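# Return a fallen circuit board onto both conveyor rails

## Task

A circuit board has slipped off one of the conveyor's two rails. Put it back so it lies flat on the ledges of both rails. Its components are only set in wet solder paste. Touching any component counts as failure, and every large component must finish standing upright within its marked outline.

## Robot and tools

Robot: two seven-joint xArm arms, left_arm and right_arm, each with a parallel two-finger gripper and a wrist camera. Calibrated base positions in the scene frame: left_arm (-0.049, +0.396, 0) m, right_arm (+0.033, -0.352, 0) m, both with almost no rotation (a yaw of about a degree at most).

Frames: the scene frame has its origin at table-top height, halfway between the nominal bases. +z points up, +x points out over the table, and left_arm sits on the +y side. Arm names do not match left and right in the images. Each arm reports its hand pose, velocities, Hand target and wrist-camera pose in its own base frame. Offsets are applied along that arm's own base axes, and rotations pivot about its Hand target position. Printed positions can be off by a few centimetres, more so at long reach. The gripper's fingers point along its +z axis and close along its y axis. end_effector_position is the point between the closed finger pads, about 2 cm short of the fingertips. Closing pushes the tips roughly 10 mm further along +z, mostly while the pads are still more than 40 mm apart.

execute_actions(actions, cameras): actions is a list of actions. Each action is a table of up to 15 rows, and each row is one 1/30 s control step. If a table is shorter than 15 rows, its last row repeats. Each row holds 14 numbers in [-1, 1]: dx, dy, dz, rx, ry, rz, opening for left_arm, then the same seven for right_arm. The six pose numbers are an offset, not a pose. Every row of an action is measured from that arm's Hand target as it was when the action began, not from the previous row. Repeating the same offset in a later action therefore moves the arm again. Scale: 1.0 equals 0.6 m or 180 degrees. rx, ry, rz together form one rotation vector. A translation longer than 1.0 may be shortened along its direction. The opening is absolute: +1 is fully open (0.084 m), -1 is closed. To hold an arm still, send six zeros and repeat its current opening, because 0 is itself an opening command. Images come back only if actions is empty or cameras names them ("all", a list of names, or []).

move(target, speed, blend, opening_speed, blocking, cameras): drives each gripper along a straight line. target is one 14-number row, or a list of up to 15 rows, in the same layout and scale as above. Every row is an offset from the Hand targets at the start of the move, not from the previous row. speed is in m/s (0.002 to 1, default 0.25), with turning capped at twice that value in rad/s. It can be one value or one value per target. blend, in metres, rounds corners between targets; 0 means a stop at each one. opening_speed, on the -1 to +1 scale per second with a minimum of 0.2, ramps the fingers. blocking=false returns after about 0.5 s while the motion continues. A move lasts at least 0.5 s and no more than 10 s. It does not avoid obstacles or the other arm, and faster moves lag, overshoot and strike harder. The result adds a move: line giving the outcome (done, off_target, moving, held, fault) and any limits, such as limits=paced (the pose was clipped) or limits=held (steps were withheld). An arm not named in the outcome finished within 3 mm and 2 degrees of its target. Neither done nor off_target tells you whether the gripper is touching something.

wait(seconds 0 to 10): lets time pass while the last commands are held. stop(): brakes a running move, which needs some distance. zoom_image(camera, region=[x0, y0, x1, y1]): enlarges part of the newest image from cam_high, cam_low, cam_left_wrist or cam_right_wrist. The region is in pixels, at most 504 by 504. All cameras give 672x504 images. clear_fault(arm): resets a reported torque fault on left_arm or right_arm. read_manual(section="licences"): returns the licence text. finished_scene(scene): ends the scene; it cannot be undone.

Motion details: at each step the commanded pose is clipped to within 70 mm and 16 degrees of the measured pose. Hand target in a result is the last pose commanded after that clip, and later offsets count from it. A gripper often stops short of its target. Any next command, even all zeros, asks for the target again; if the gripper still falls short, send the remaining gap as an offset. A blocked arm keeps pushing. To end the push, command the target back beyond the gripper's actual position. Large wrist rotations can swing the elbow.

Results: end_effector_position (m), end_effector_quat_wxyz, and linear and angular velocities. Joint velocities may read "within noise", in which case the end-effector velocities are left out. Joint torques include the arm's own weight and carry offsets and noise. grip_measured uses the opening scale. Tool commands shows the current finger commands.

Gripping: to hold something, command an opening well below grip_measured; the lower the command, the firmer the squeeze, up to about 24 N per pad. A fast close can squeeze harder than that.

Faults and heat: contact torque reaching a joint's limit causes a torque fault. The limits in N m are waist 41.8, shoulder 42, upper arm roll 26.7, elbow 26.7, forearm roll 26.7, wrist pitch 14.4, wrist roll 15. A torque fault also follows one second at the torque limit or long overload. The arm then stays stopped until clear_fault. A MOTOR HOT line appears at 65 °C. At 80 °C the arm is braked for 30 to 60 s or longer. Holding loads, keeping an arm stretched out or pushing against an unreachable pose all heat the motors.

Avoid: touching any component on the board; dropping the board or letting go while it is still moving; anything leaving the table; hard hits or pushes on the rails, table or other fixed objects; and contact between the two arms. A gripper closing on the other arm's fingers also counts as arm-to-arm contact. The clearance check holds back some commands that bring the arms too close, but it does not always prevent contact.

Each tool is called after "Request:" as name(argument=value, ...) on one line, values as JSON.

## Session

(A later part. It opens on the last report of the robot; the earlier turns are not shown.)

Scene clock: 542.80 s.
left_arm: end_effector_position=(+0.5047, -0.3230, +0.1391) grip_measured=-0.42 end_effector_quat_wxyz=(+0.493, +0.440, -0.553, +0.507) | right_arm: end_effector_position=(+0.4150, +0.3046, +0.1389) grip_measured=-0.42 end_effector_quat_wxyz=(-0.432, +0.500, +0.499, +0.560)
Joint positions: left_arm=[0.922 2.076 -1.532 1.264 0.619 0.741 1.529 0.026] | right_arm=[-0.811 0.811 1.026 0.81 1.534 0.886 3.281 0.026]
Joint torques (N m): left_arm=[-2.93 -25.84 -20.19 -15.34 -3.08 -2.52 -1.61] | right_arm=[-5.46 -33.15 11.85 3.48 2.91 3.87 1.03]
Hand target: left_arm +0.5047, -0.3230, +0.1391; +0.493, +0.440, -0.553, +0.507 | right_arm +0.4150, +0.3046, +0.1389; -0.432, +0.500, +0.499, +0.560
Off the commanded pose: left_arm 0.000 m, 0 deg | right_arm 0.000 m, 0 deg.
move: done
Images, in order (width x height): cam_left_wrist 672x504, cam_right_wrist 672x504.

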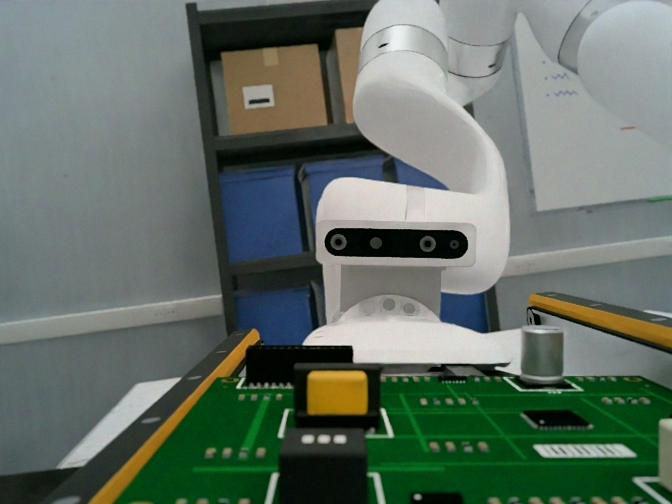

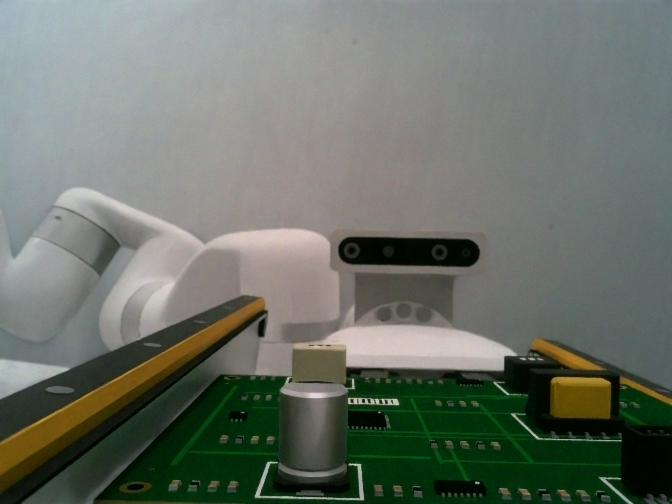

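Request:
move(target=[0.0033,-0.0003,0.0117,-0.0026,-0.0266,0,-0.4,0.0033,-0.0004,0.008,-0.0034,-0.0265,0,-0.4], speed=0.015, cameras=["all"])

Request:
zoom_image(camera="cam_high", region=[310, 140, 430, 260])

Scene clock: 565.97 s.
left_arm: end_effector_position=(+0.5067, -0.3232, +0.1461) grip_measured=-0.42 end_effector_quat_wxyz=(-0.472, -0.416, +0.571, -0.527) | right_arm: end_effector_position=(+0.4170, +0.3043, +0.1437) grip_measured=-0.42 end_effector_quat_wxyz=(-0.409, +0.479, +0.520, +0.577)
Joint positions: left_arm=[0.914 2.083 -1.553 1.267 0.638 0.749 1.588 0.026] | right_arm=[-0.817 0.8 1.036 0.811 1.534 0.887 3.211 0.026]
Joint torques (N m): left_arm=[-2.95 -16.77 -20.47 -7.99 2.58 1.14 1.6] | right_arm=[-5.32 -32.59 11.61 7.92 -1.1 3.78 -1.49]
Hand target: left_arm +0.5067, -0.3232, +0.1461; -0.472, -0.416, +0.571, -0.527 | right_arm +0.4170, +0.3043, +0.1437; -0.409, +0.479, +0.520, +0.577
Off the commanded pose: left_arm 0.000 m, 0 deg | right_arm 0.000 m, 0 deg.
move: done

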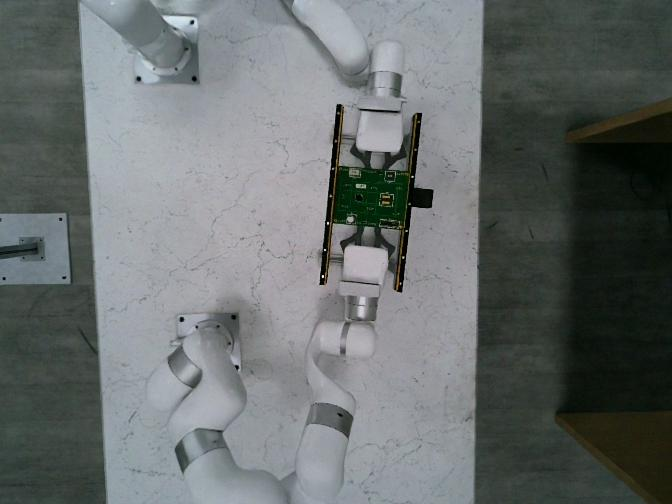

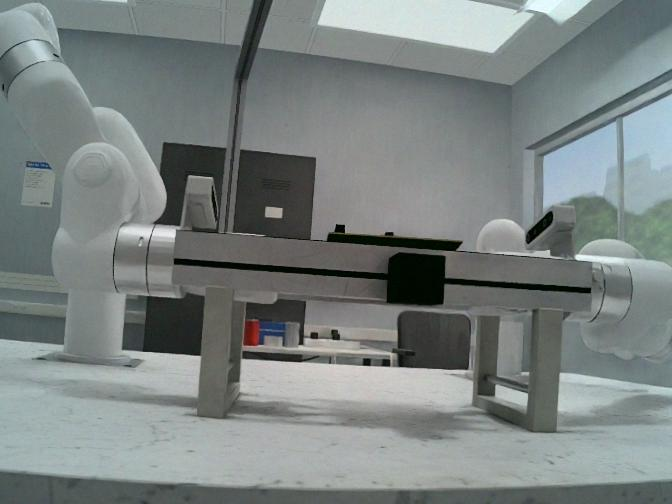

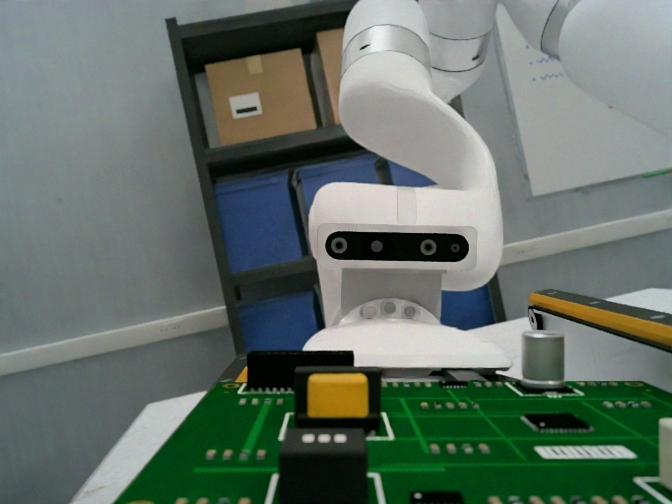

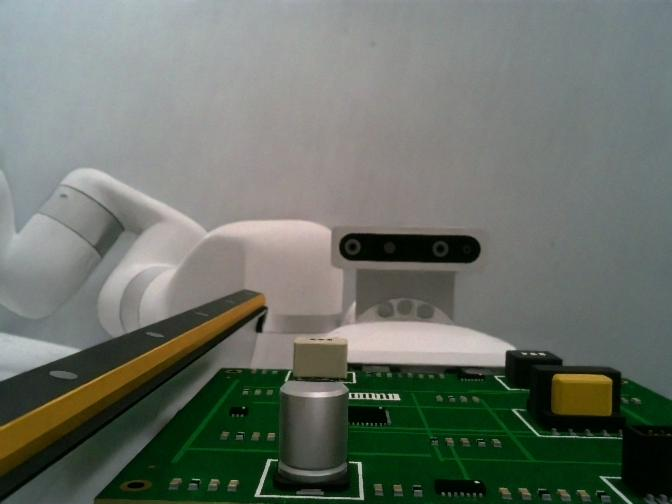

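Scaled by 4.200 from the camera's 672x504 image, which has a finer 960x720 frame.

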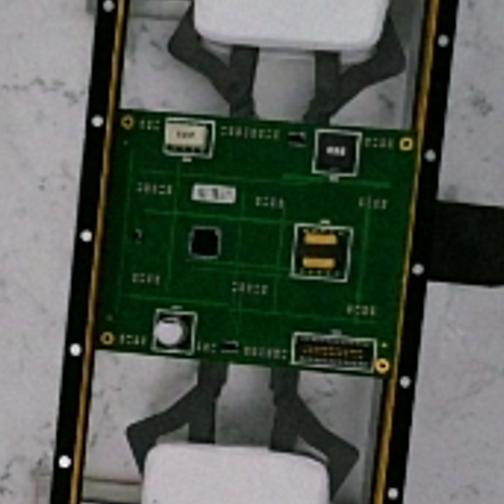

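Request:
move(target=[[0.0133,-0.0013,0.0035,0,0,0,-0.4,0.0132,-0.0017,0.0035,0,0,0,-0.4],[0.0133,-0.0013,0.0417,0,0,0,-0.4,0.0132,-0.0017,0.0417,0,0,0,-0.4]], speed=0.03, cameras=["all"])

Request:
zoom_image(camera="cam_high", region=[310, 140, 430, 260])

Scene clock: 590.20 s.
left_arm: end_effector_position=(+0.4998, -0.3268, +0.1452) grip_measured=-0.42 end_effector_quat_wxyz=(-0.484, -0.403, +0.585, -0.512) | right_arm: end_effector_position=(+0.4249, +0.3033, +0.1458) grip_measured=-0.42 end_effector_quat_wxyz=(-0.409, +0.479, +0.520, +0.577)
Joint positions: left_arm=[0.89 2.078 -1.571 1.298 0.63 0.814 1.591 0.026] | right_arm=[-0.81 0.803 1.031 0.834 1.521 0.888 3.232 0.026]
Joint torques (N m): left_arm=[-0.41 -22.47 -19.15 -8.84 -0.38 1.51 -0.1] | right_arm=[1.14 -17.86 7.64 18.16 1.66 2.78 1.47]
Hand target: left_arm +0.4998, -0.3268, +0.1452; -0.484, -0.403, +0.585, -0.512 (not the last commanded pose) | right_arm +0.4249, +0.3033, +0.1458; -0.409, +0.479, +0.520, +0.577 (not the last commanded pose)
Tool commands: left_gripper/opening=-0.4 right_gripper/opening=-0.4
Off the commanded pose: left_arm 0.030 m, 3 deg | right_arm 0.023 m, 0 deg.
TORQUE FAULT: the external load on joint 6 (wrist pitch) of the left arm reached its load limit, and that arm stopped. The contact can be on any part of that arm beyond that joint, not only on its tool. A torque fault puts only its own arm into a fault stop. That arm's remaining commands of this call were not run. The hold on joint 6 (wrist pitch) of that arm was moved back by the arm itself, up to 3 degrees, as the stop began. That arm is still stopped at the end of this call. While its stop runs, that arm, its gripper or tool too, takes no new command.
CLEAR FAULT: the left arm stays stopped (state 4) until you call clear_fault(arm="left_arm").
End effector pose when the fault began: left_arm: position (+0.5131, -0.3244, +0.1478), quat_wxyz (-0.473, -0.415, +0.572, -0.526)
Joint positions when the fault began: left_arm=[0.89 2.078 -1.571 1.298 0.63 0.763 1.591 0.025]
move: fault (left_arm), off_target (right_arm); path passed 1 of 2 targets

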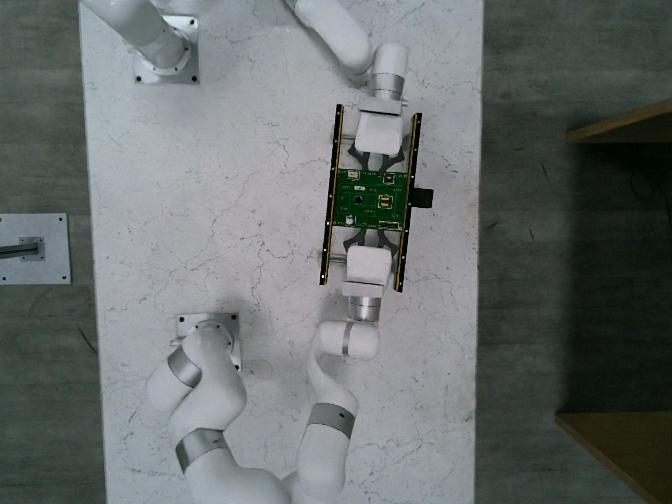

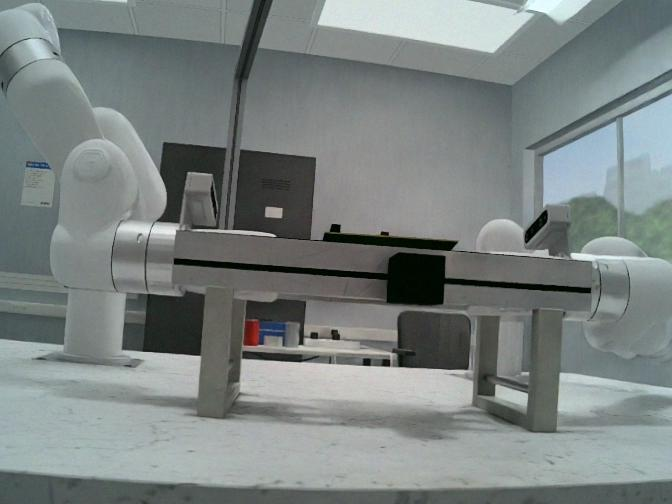

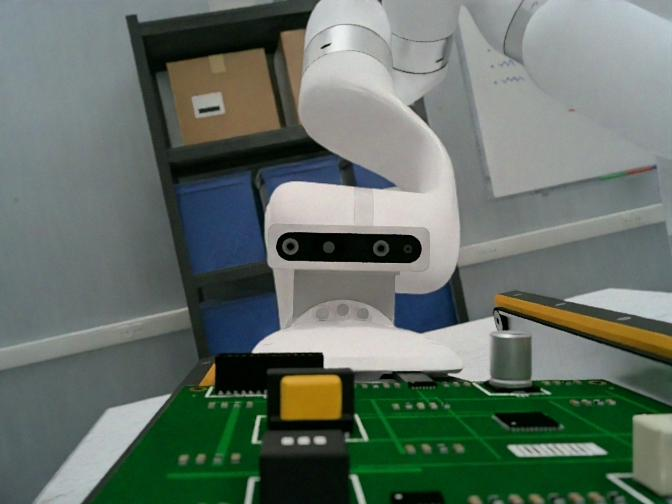

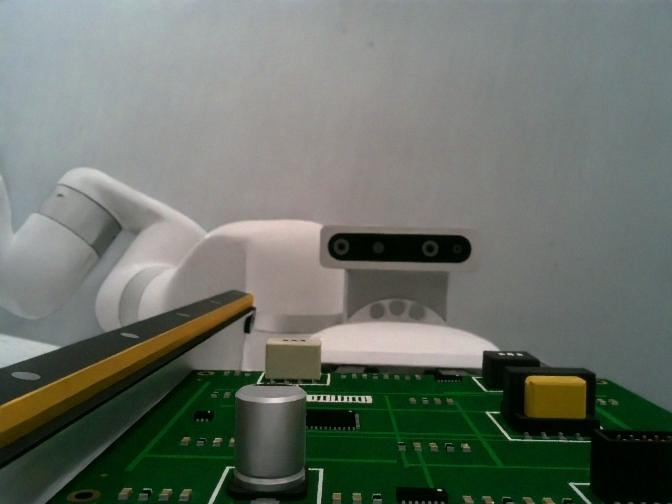

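Scaled by 4.200 from the camera's 672x504 image, which has a finer 960x720 frame.

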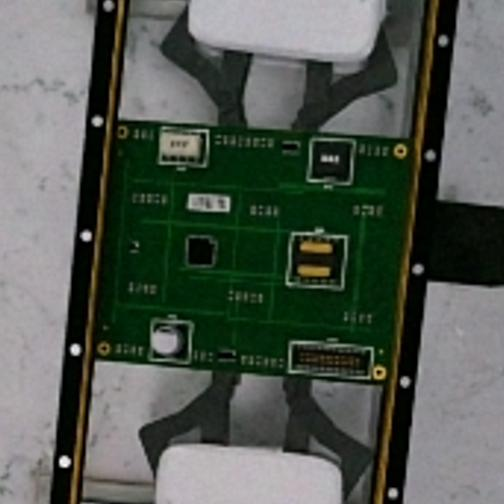

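Request:
clear_fault(arm="left_arm")

Request:
execute_actions(actions=[], cameras=["cam_high","cam_left_wrist"])

Request:
zoom_image(camera="cam_high", region=[310, 150, 370, 240])

Request:
zoom_image(camera="cam_high", region=[370, 110, 430, 180])

Scene clock: 657.73 s.
left_arm: end_effector_position=(+0.4998, -0.3268, +0.1452) grip_measured=-0.42 end_effector_quat_wxyz=(-0.484, -0.403, +0.585, -0.511) | right_arm: end_effector_position=(+0.4249, +0.3033, +0.1458) grip_measured=-0.42 end_effector_quat_wxyz=(-0.409, +0.479, +0.520, +0.577)
Joint positions: left_arm=[0.89 2.078 -1.571 1.298 0.63 0.814 1.591 0.026] | right_arm=[-0.81 0.803 1.031 0.834 1.521 0.888 3.232 0.026]
Joint torques (N m): left_arm=[-0.16 -22.51 -19.17 -8.78 -0.36 1.39 -0.09] | right_arm=[-7.81 -34.54 10.33 18.51 4.26 1.1 1.41]
Hand target: left_arm +0.4998, -0.3268, +0.1452; -0.484, -0.403, +0.585, -0.511 (not the last commanded pose) | right_arm +0.4249, +0.3033, +0.1458; -0.409, +0.479, +0.520, +0.577 (not the last commanded pose)
Tool commands: left_gripper/opening=-0.4 right_gripper/opening=-0.4
Off the commanded pose: left_arm 0.030 m, 3 deg | right_arm 0.023 m, 0 deg.
TORQUE FAULT, CONTINUED: the left arm's stop, for the torque fault of joint 6 (wrist pitch) that an earlier result reported, is over. The call counts as one of the actions that you can send in this scene. The hold on joint 6 (wrist pitch) of that arm was moved back by the arm itself, up to 3 degrees, as the stop began. That arm's target is now where it stood when the stop ended, not its last command. That arm's gripper keeps its grip as last carried out, and that arm accepts commands again: back off and push less far.
CLEAR FAULT: your call cleared the left arm's torque fault. If a joint's load stays at its limit, that arm stops again at once.

Scene clock: 657.73 s.
left_arm: end_effector_position=(+0.4998, -0.3268, +0.1452) grip_measured=-0.42 end_effector_quat_wxyz=(-0.484, -0.403, +0.585, -0.511) | right_arm: end_effector_position=(+0.4249, +0.3033, +0.1458) grip_measured=-0.42 end_effector_quat_wxyz=(-0.409, +0.479, +0.520, +0.577)
Joint positions: left_arm=[0.89 2.078 -1.571 1.298 0.63 0.814 1.591 0.026] | right_arm=[-0.81 0.803 1.031 0.834 1.521 0.888 3.232 0.026]
Joint velocities: within noise
Joint torques (N m): left_arm=[-0.16 -22.51 -19.17 -8.78 -0.36 1.39 -0.09] | right_arm=[-7.81 -34.54 10.33 18.51 4.26 1.1 1.41]
Hand target: left_arm +0.4998, -0.3268, +0.1452; -0.484, -0.403, +0.585, -0.511 (not the last commanded pose) | right_arm +0.4249, +0.3033, +0.1458; -0.409, +0.479, +0.520, +0.577 (not the last commanded pose)
Tool commands: left_gripper/opening=-0.4 right_gripper/opening=-0.4
Off the commanded pose: left_arm 0.030 m, 3 deg | right_arm 0.023 m, 0 deg.
Images, in order (width x height): cam_high 672x504, cam_left_wrist 672x504.

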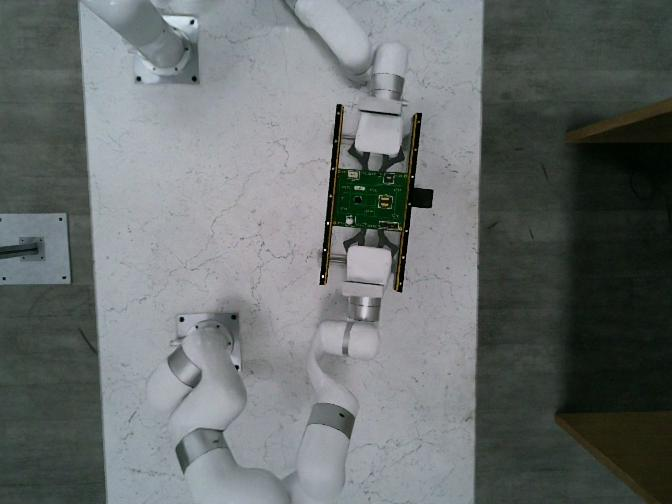

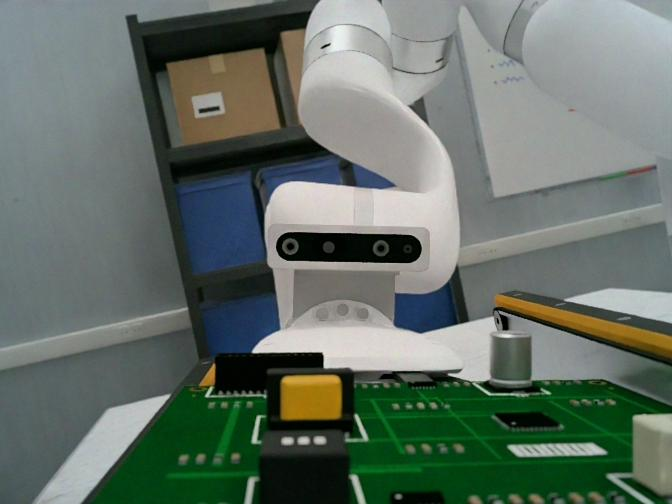

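Scaled by 5.600 from the camera's 672x504 image, which has a finer 960x720 frame.

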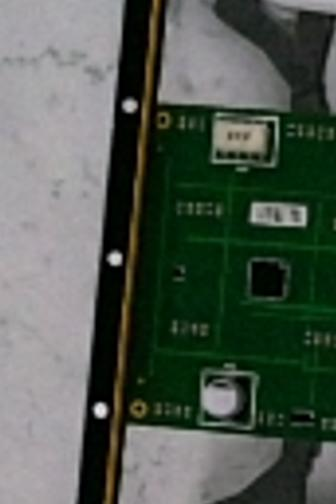

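Scaled by 7.200 from the camera's 672x504 image, which has a finer 960x720 frame.

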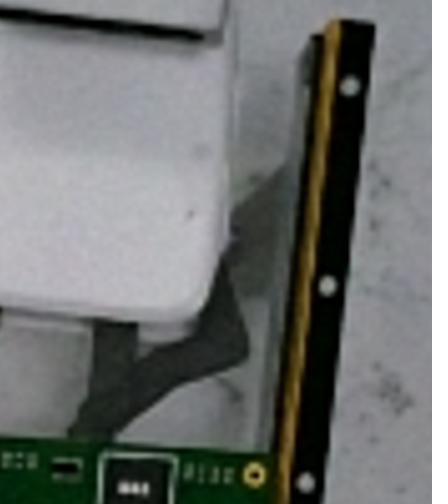

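Request:
move(target=[0,0.0072,0.0048,-0.0031,0.0002,0.017,-0.4,-0.0247,0.0032,0,0,0,0,-0.4], speed=0.02, cameras=["all"])

Request:
zoom_image(camera="cam_high", region=[310, 140, 430, 260])

Scene clock: 669.07 s.
left_arm: end_effector_position=(+0.4998, -0.3224, +0.1481) grip_measured=-0.42 end_effector_quat_wxyz=(-0.472, -0.416, +0.571, -0.527) | right_arm: end_effector_position=(+0.4101, +0.3052, +0.1458) grip_measured=-0.42 end_effector_quat_wxyz=(-0.409, +0.479, +0.520, +0.577)
Joint positions: left_arm=[0.935 2.089 -1.546 1.238 0.656 0.743 1.572 0.026] | right_arm=[-0.831 0.787 1.05 0.788 1.549 0.889 3.2 0.026]
Joint torques (N m): left_arm=[2.59 -16 -13.83 -15.61 2.49 -2.64 -1.71] | right_arm=[-5.06 -31.97 11.53 3.46 3.09 3.69 -1.52]
Hand target: left_arm +0.4998, -0.3224, +0.1481; -0.472, -0.416, +0.571, -0.527 | right_arm +0.4101, +0.3052, +0.1458; -0.409, +0.479, +0.520, +0.577
Off the commanded pose: left_arm 0.000 m, 0 deg | right_arm 0.000 m, 0 deg.
move: done

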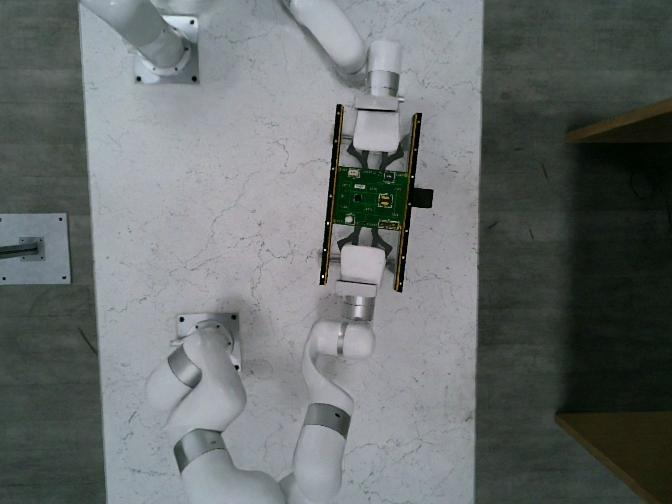

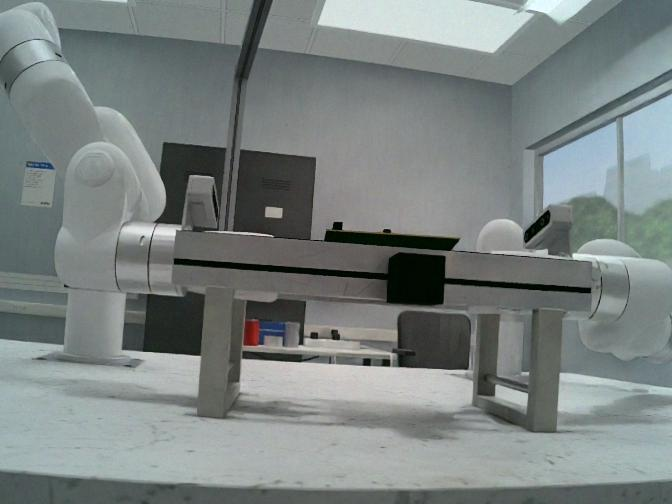

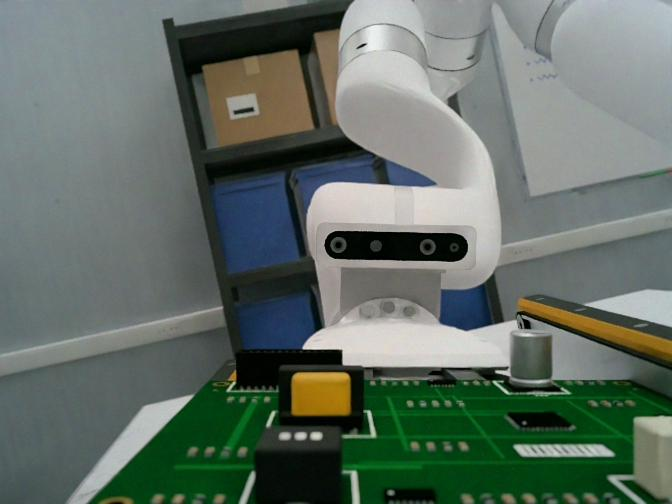

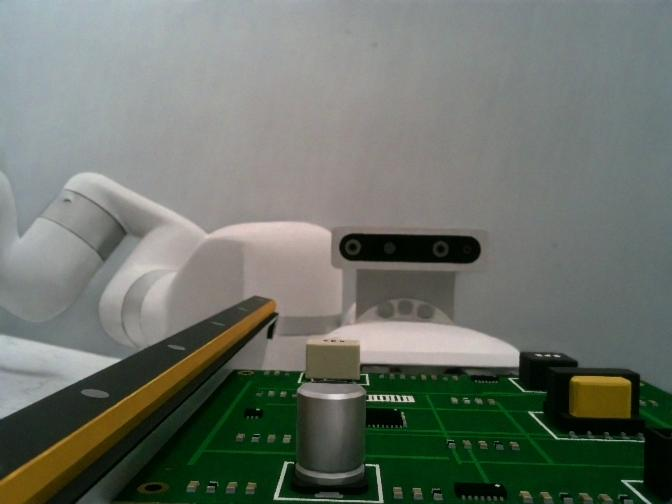

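Scaled by 4.200 from the camera's 672x504 image, which has a finer 960x720 frame.

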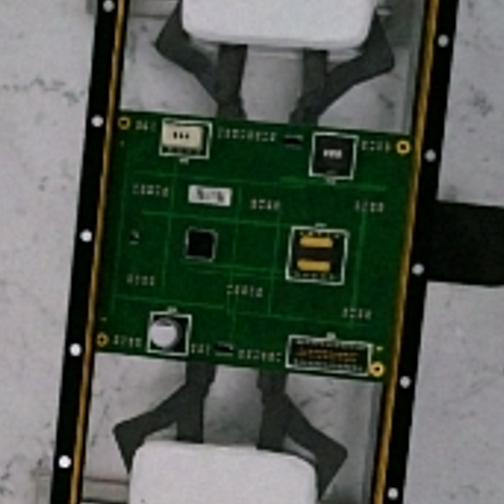

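Request:
move(target=[0.0149,-0.0015,0.004,0,0,0,-0.4,0.0149,-0.0019,0.004,0,0,0,-0.4], speed=0.03, cameras=["all"])

Request:
zoom_image(camera="cam_high", region=[310, 140, 430, 260])

Request:
zoom_image(camera="cam_right_wrist", region=[0, 280, 380, 504])

Scene clock: 680.23 s.
left_arm: end_effector_position=(+0.5087, -0.3233, +0.1505) grip_measured=-0.42 end_effector_quat_wxyz=(-0.472, -0.416, +0.571, -0.527) | right_arm: end_effector_position=(+0.4190, +0.3041, +0.1482) grip_measured=-0.42 end_effector_quat_wxyz=(-0.409, +0.479, +0.520, +0.577)
Joint positions: left_arm=[0.907 2.084 -1.567 1.274 0.645 0.756 1.576 0.026] | right_arm=[-0.822 0.79 1.044 0.813 1.534 0.889 3.224 0.026]
Joint torques (N m): left_arm=[-2.97 -26.03 -20.11 -8.05 -3.19 1.2 1.57] | right_arm=[5.08 -13.05 7.54 8.37 -2.43 3.65 0.97]
Hand target: left_arm +0.5088, -0.3233, +0.1505; -0.472, -0.416, +0.571, -0.527 | right_arm +0.4190, +0.3041, +0.1482; -0.409, +0.479, +0.520, +0.577
Off the commanded pose: left_arm 0.000 m, 0 deg | right_arm 0.000 m, 0 deg.
move: done

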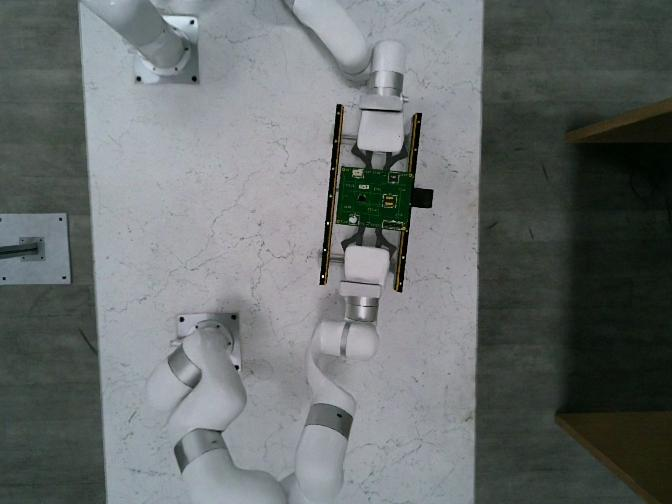

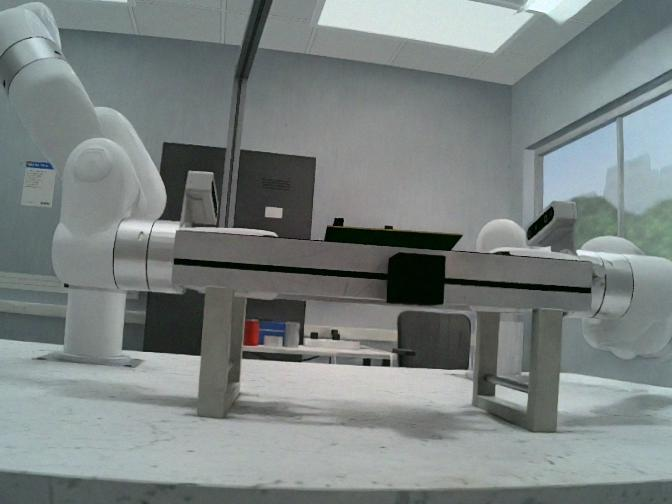

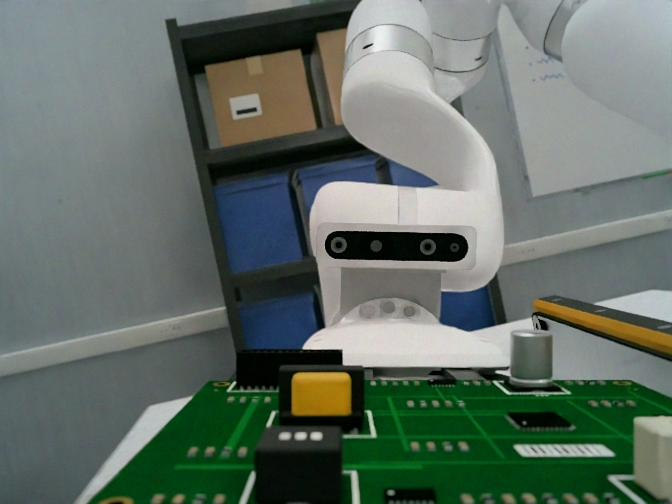

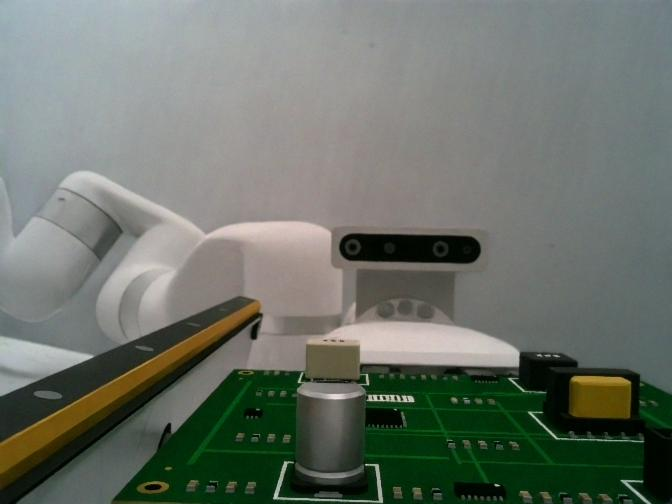

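Scaled by 4.200 from the camera's 672x504 image, which has a finer 960x720 frame.

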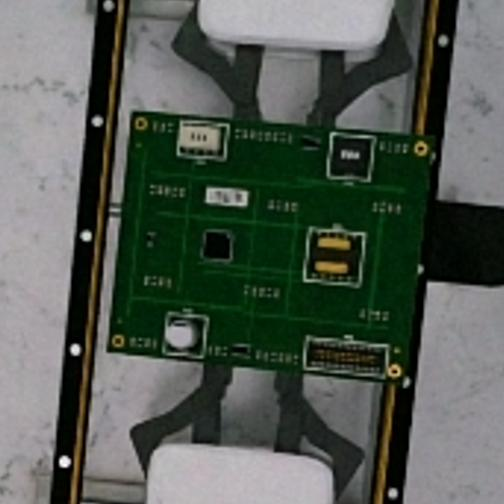

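Scaled by 1.326 from the camera's 672x504 image, which has a finer 960x720 frame.

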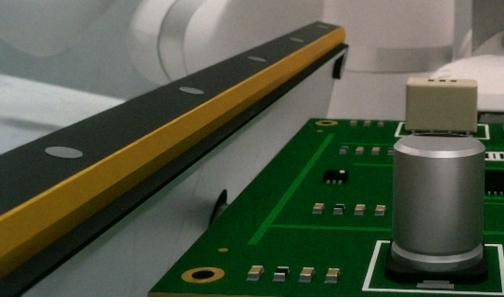

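Request:
move(target=[[0,0,0.045,0,0,0,-0.4,0,0,0.045,0,0,0,-0.4],[-0.0058,0.0006,0.045,0.0067,0.0669,0,-0.4,-0.0058,0.0008,0.045,0.0085,0.0667,0,-0.4]], speed=0.03, cameras=["all"])

Request:
zoom_image(camera="cam_high", region=[310, 140, 430, 260])

Request:
zoom_image(camera="cam_low", region=[150, 180, 610, 320])

Scene clock: 693.57 s.
left_arm: end_effector_position=(+0.5053, -0.3230, +0.1775) grip_measured=-0.42 end_effector_quat_wxyz=(+0.525, +0.474, -0.524, +0.474) | right_arm: end_effector_position=(+0.4156, +0.3046, +0.1752) grip_measured=-0.42 end_effector_quat_wxyz=(-0.467, +0.531, +0.467, +0.531)
Joint positions: left_arm=[0.912 2.008 -1.572 1.229 0.58 0.713 1.352 0.026] | right_arm=[-0.879 0.707 1.117 0.779 1.564 0.906 3.484 0.026]
Joint torques (N m): left_arm=[2.72 -25.94 -14.45 -14.09 -3.07 -2.62 -1.76] | right_arm=[-5.22 -30.03 11.06 4.48 3.32 3.69 1.02]
Hand target: left_arm +0.5053, -0.3230, +0.1775; +0.525, +0.474, -0.524, +0.474 | right_arm +0.4156, +0.3046, +0.1752; -0.467, +0.531, +0.467, +0.531
Off the commanded pose: left_arm 0.000 m, 0 deg | right_arm 0.000 m, 0 deg.
move: done

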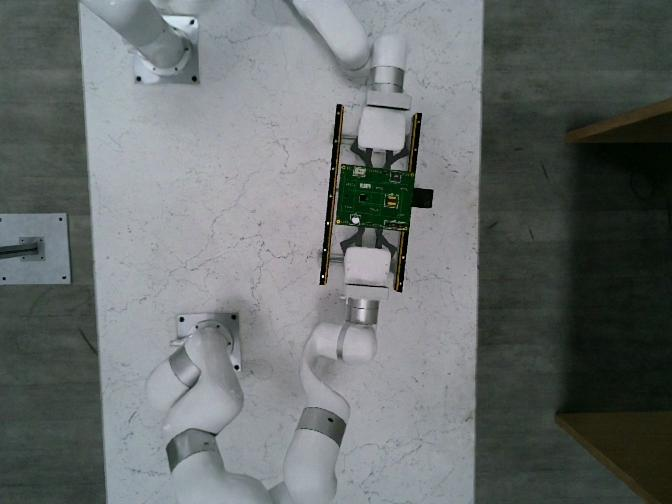

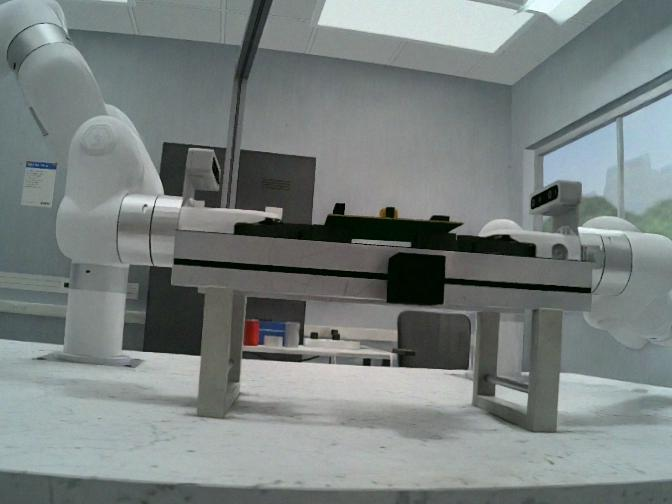

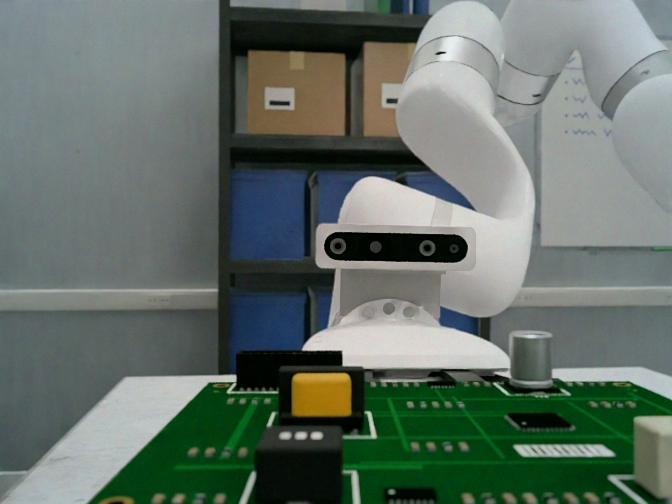

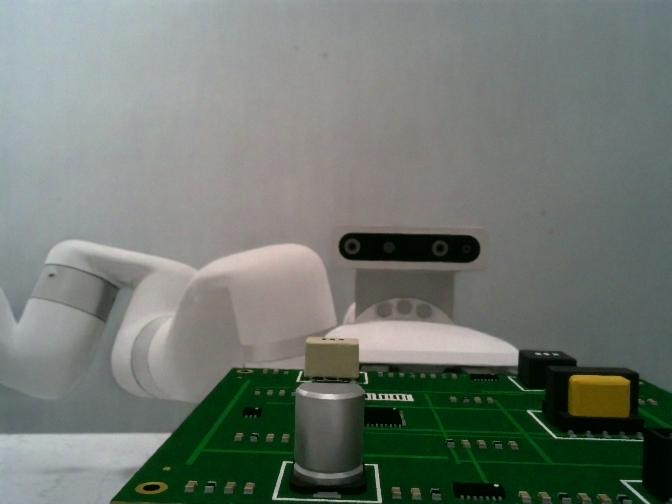

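Scaled by 4.200 from the camera's 672x504 image, which has a finer 960x720 frame.

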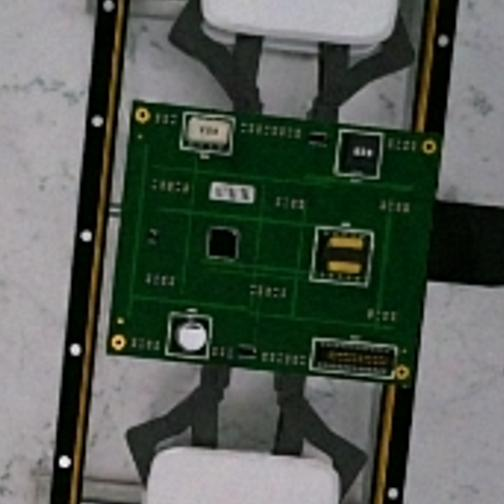

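Scaled by 1.096 from the camera's 672x504 image, which has a finer 960x720 frame.

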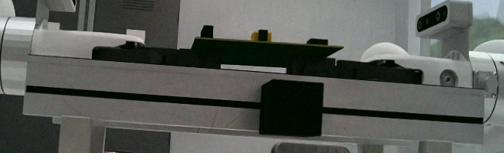

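Request:
move(target=[[-0.0149,0.0015,0,0,0,0,-0.4,-0.0149,0.0019,0,0,0,0,-0.4],[-0.0149,0.0015,-0.0267,0,0,0,-0.4,-0.0149,0.0019,-0.0267,0,0,0,-0.4]], speed=0.04, cameras=["all"])

Request:
zoom_image(camera="cam_high", region=[310, 140, 430, 260])

Request:
zoom_image(camera="cam_high", region=[320, 155, 370, 205])

Request:
zoom_image(camera="cam_high", region=[380, 155, 430, 205])

Scene clock: 732.67 s.
left_arm: end_effector_position=(+0.4964, -0.3221, +0.1615) grip_measured=-0.42 end_effector_quat_wxyz=(+0.525, +0.474, -0.524, +0.474) | right_arm: end_effector_position=(+0.4066, +0.3057, +0.1592) grip_measured=-0.42 end_effector_quat_wxyz=(-0.467, +0.531, +0.467, +0.531)
Joint positions: left_arm=[0.942 2.03 -1.534 1.205 0.595 0.707 1.372 0.026] | right_arm=[-0.86 0.741 1.088 0.765 1.569 0.898 3.431 0.026]
Joint torques (N m): left_arm=[2.59 -16.08 -14.35 -6.93 2.75 1.19 1.55] | right_arm=[4.33 -12.09 6.98 8.44 -2.4 1.14 -1.21]
Hand target: left_arm +0.4964, -0.3221, +0.1615; +0.525, +0.474, -0.524, +0.474 | right_arm +0.4066, +0.3057, +0.1592; -0.467, +0.531, +0.467, +0.531
Off the commanded pose: left_arm 0.000 m, 0 deg | right_arm 0.000 m, 0 deg.
move: done

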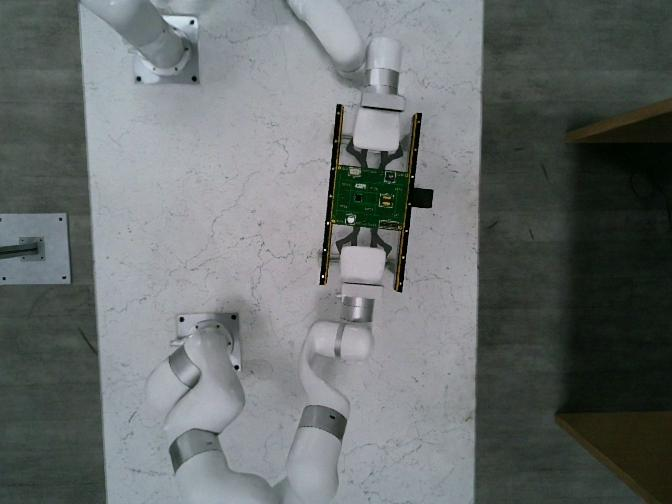

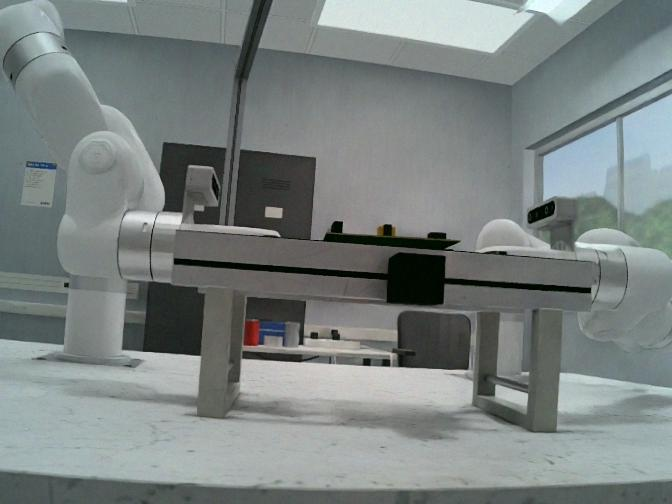

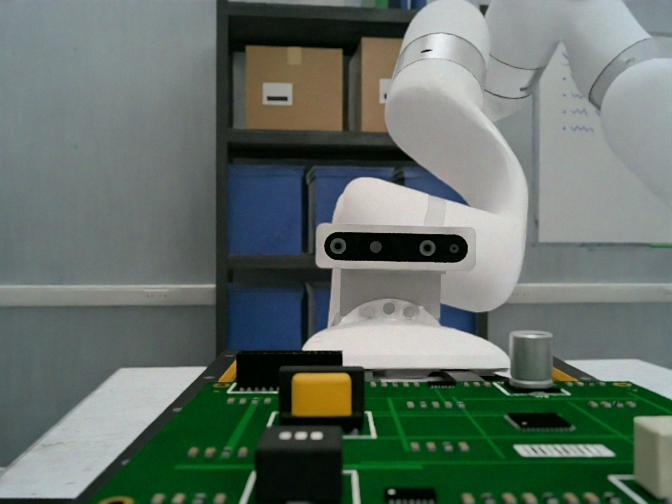

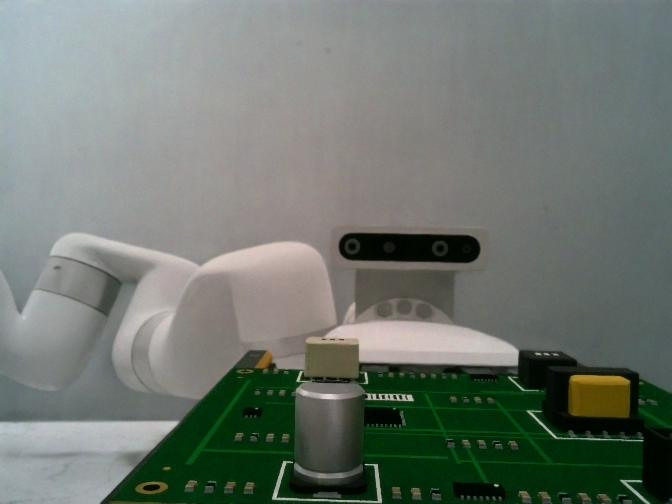

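Scaled by 4.200 from the camera's 672x504 image, which has a finer 960x720 frame.

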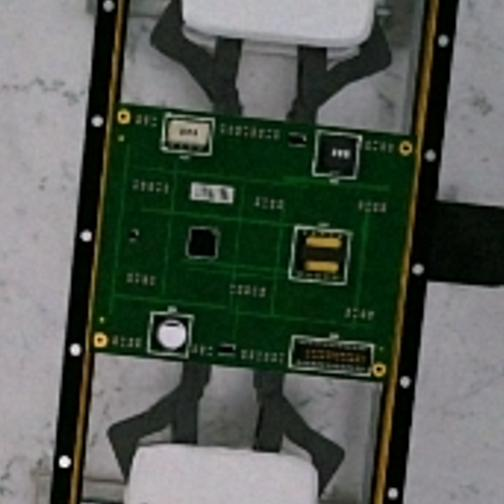

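Scaled by 10.080 from the camera's 672x504 image, which has a finer 960x720 frame.

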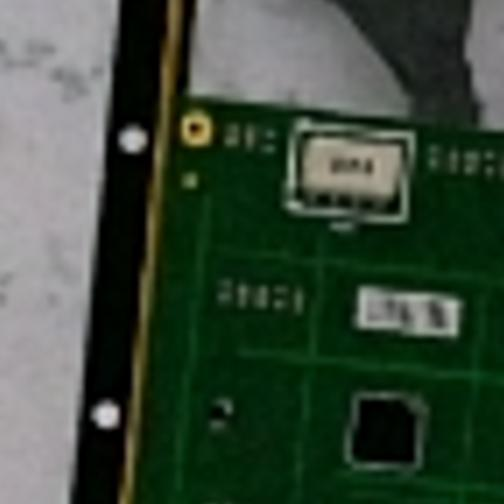

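Scaled by 10.080 from the camera's 672x504 image, which has a finer 960x720 frame.

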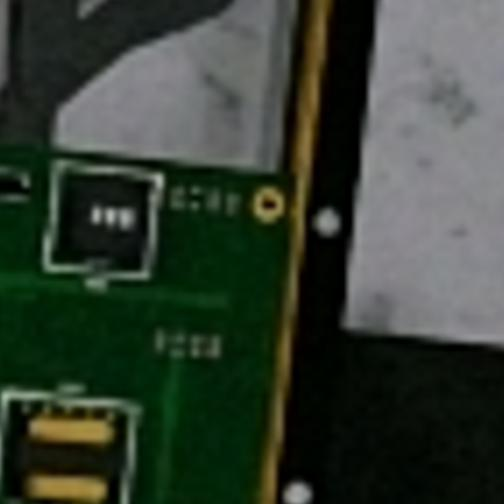

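Request:
zoom_image(camera="cam_high", region=[315, 190, 365, 240])

Request:
zoom_image(camera="cam_high", region=[375, 190, 425, 240])

Scaled by 10.080 from the camera's 672x504 image, which has a finer 960x720 frame.

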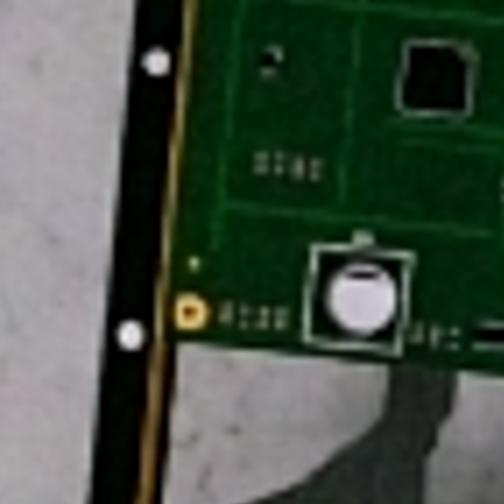

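Scaled by 10.080 from the camera's 672x504 image, which has a finer 960x720 frame.

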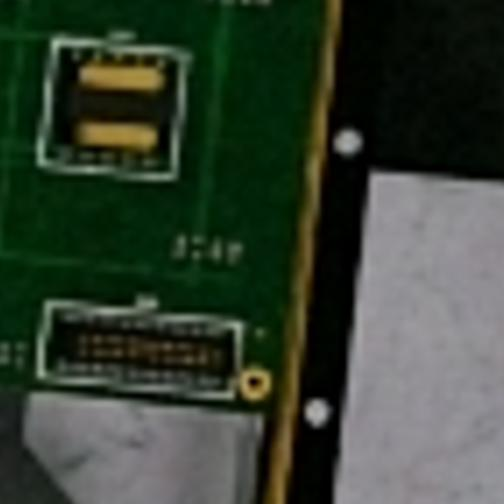

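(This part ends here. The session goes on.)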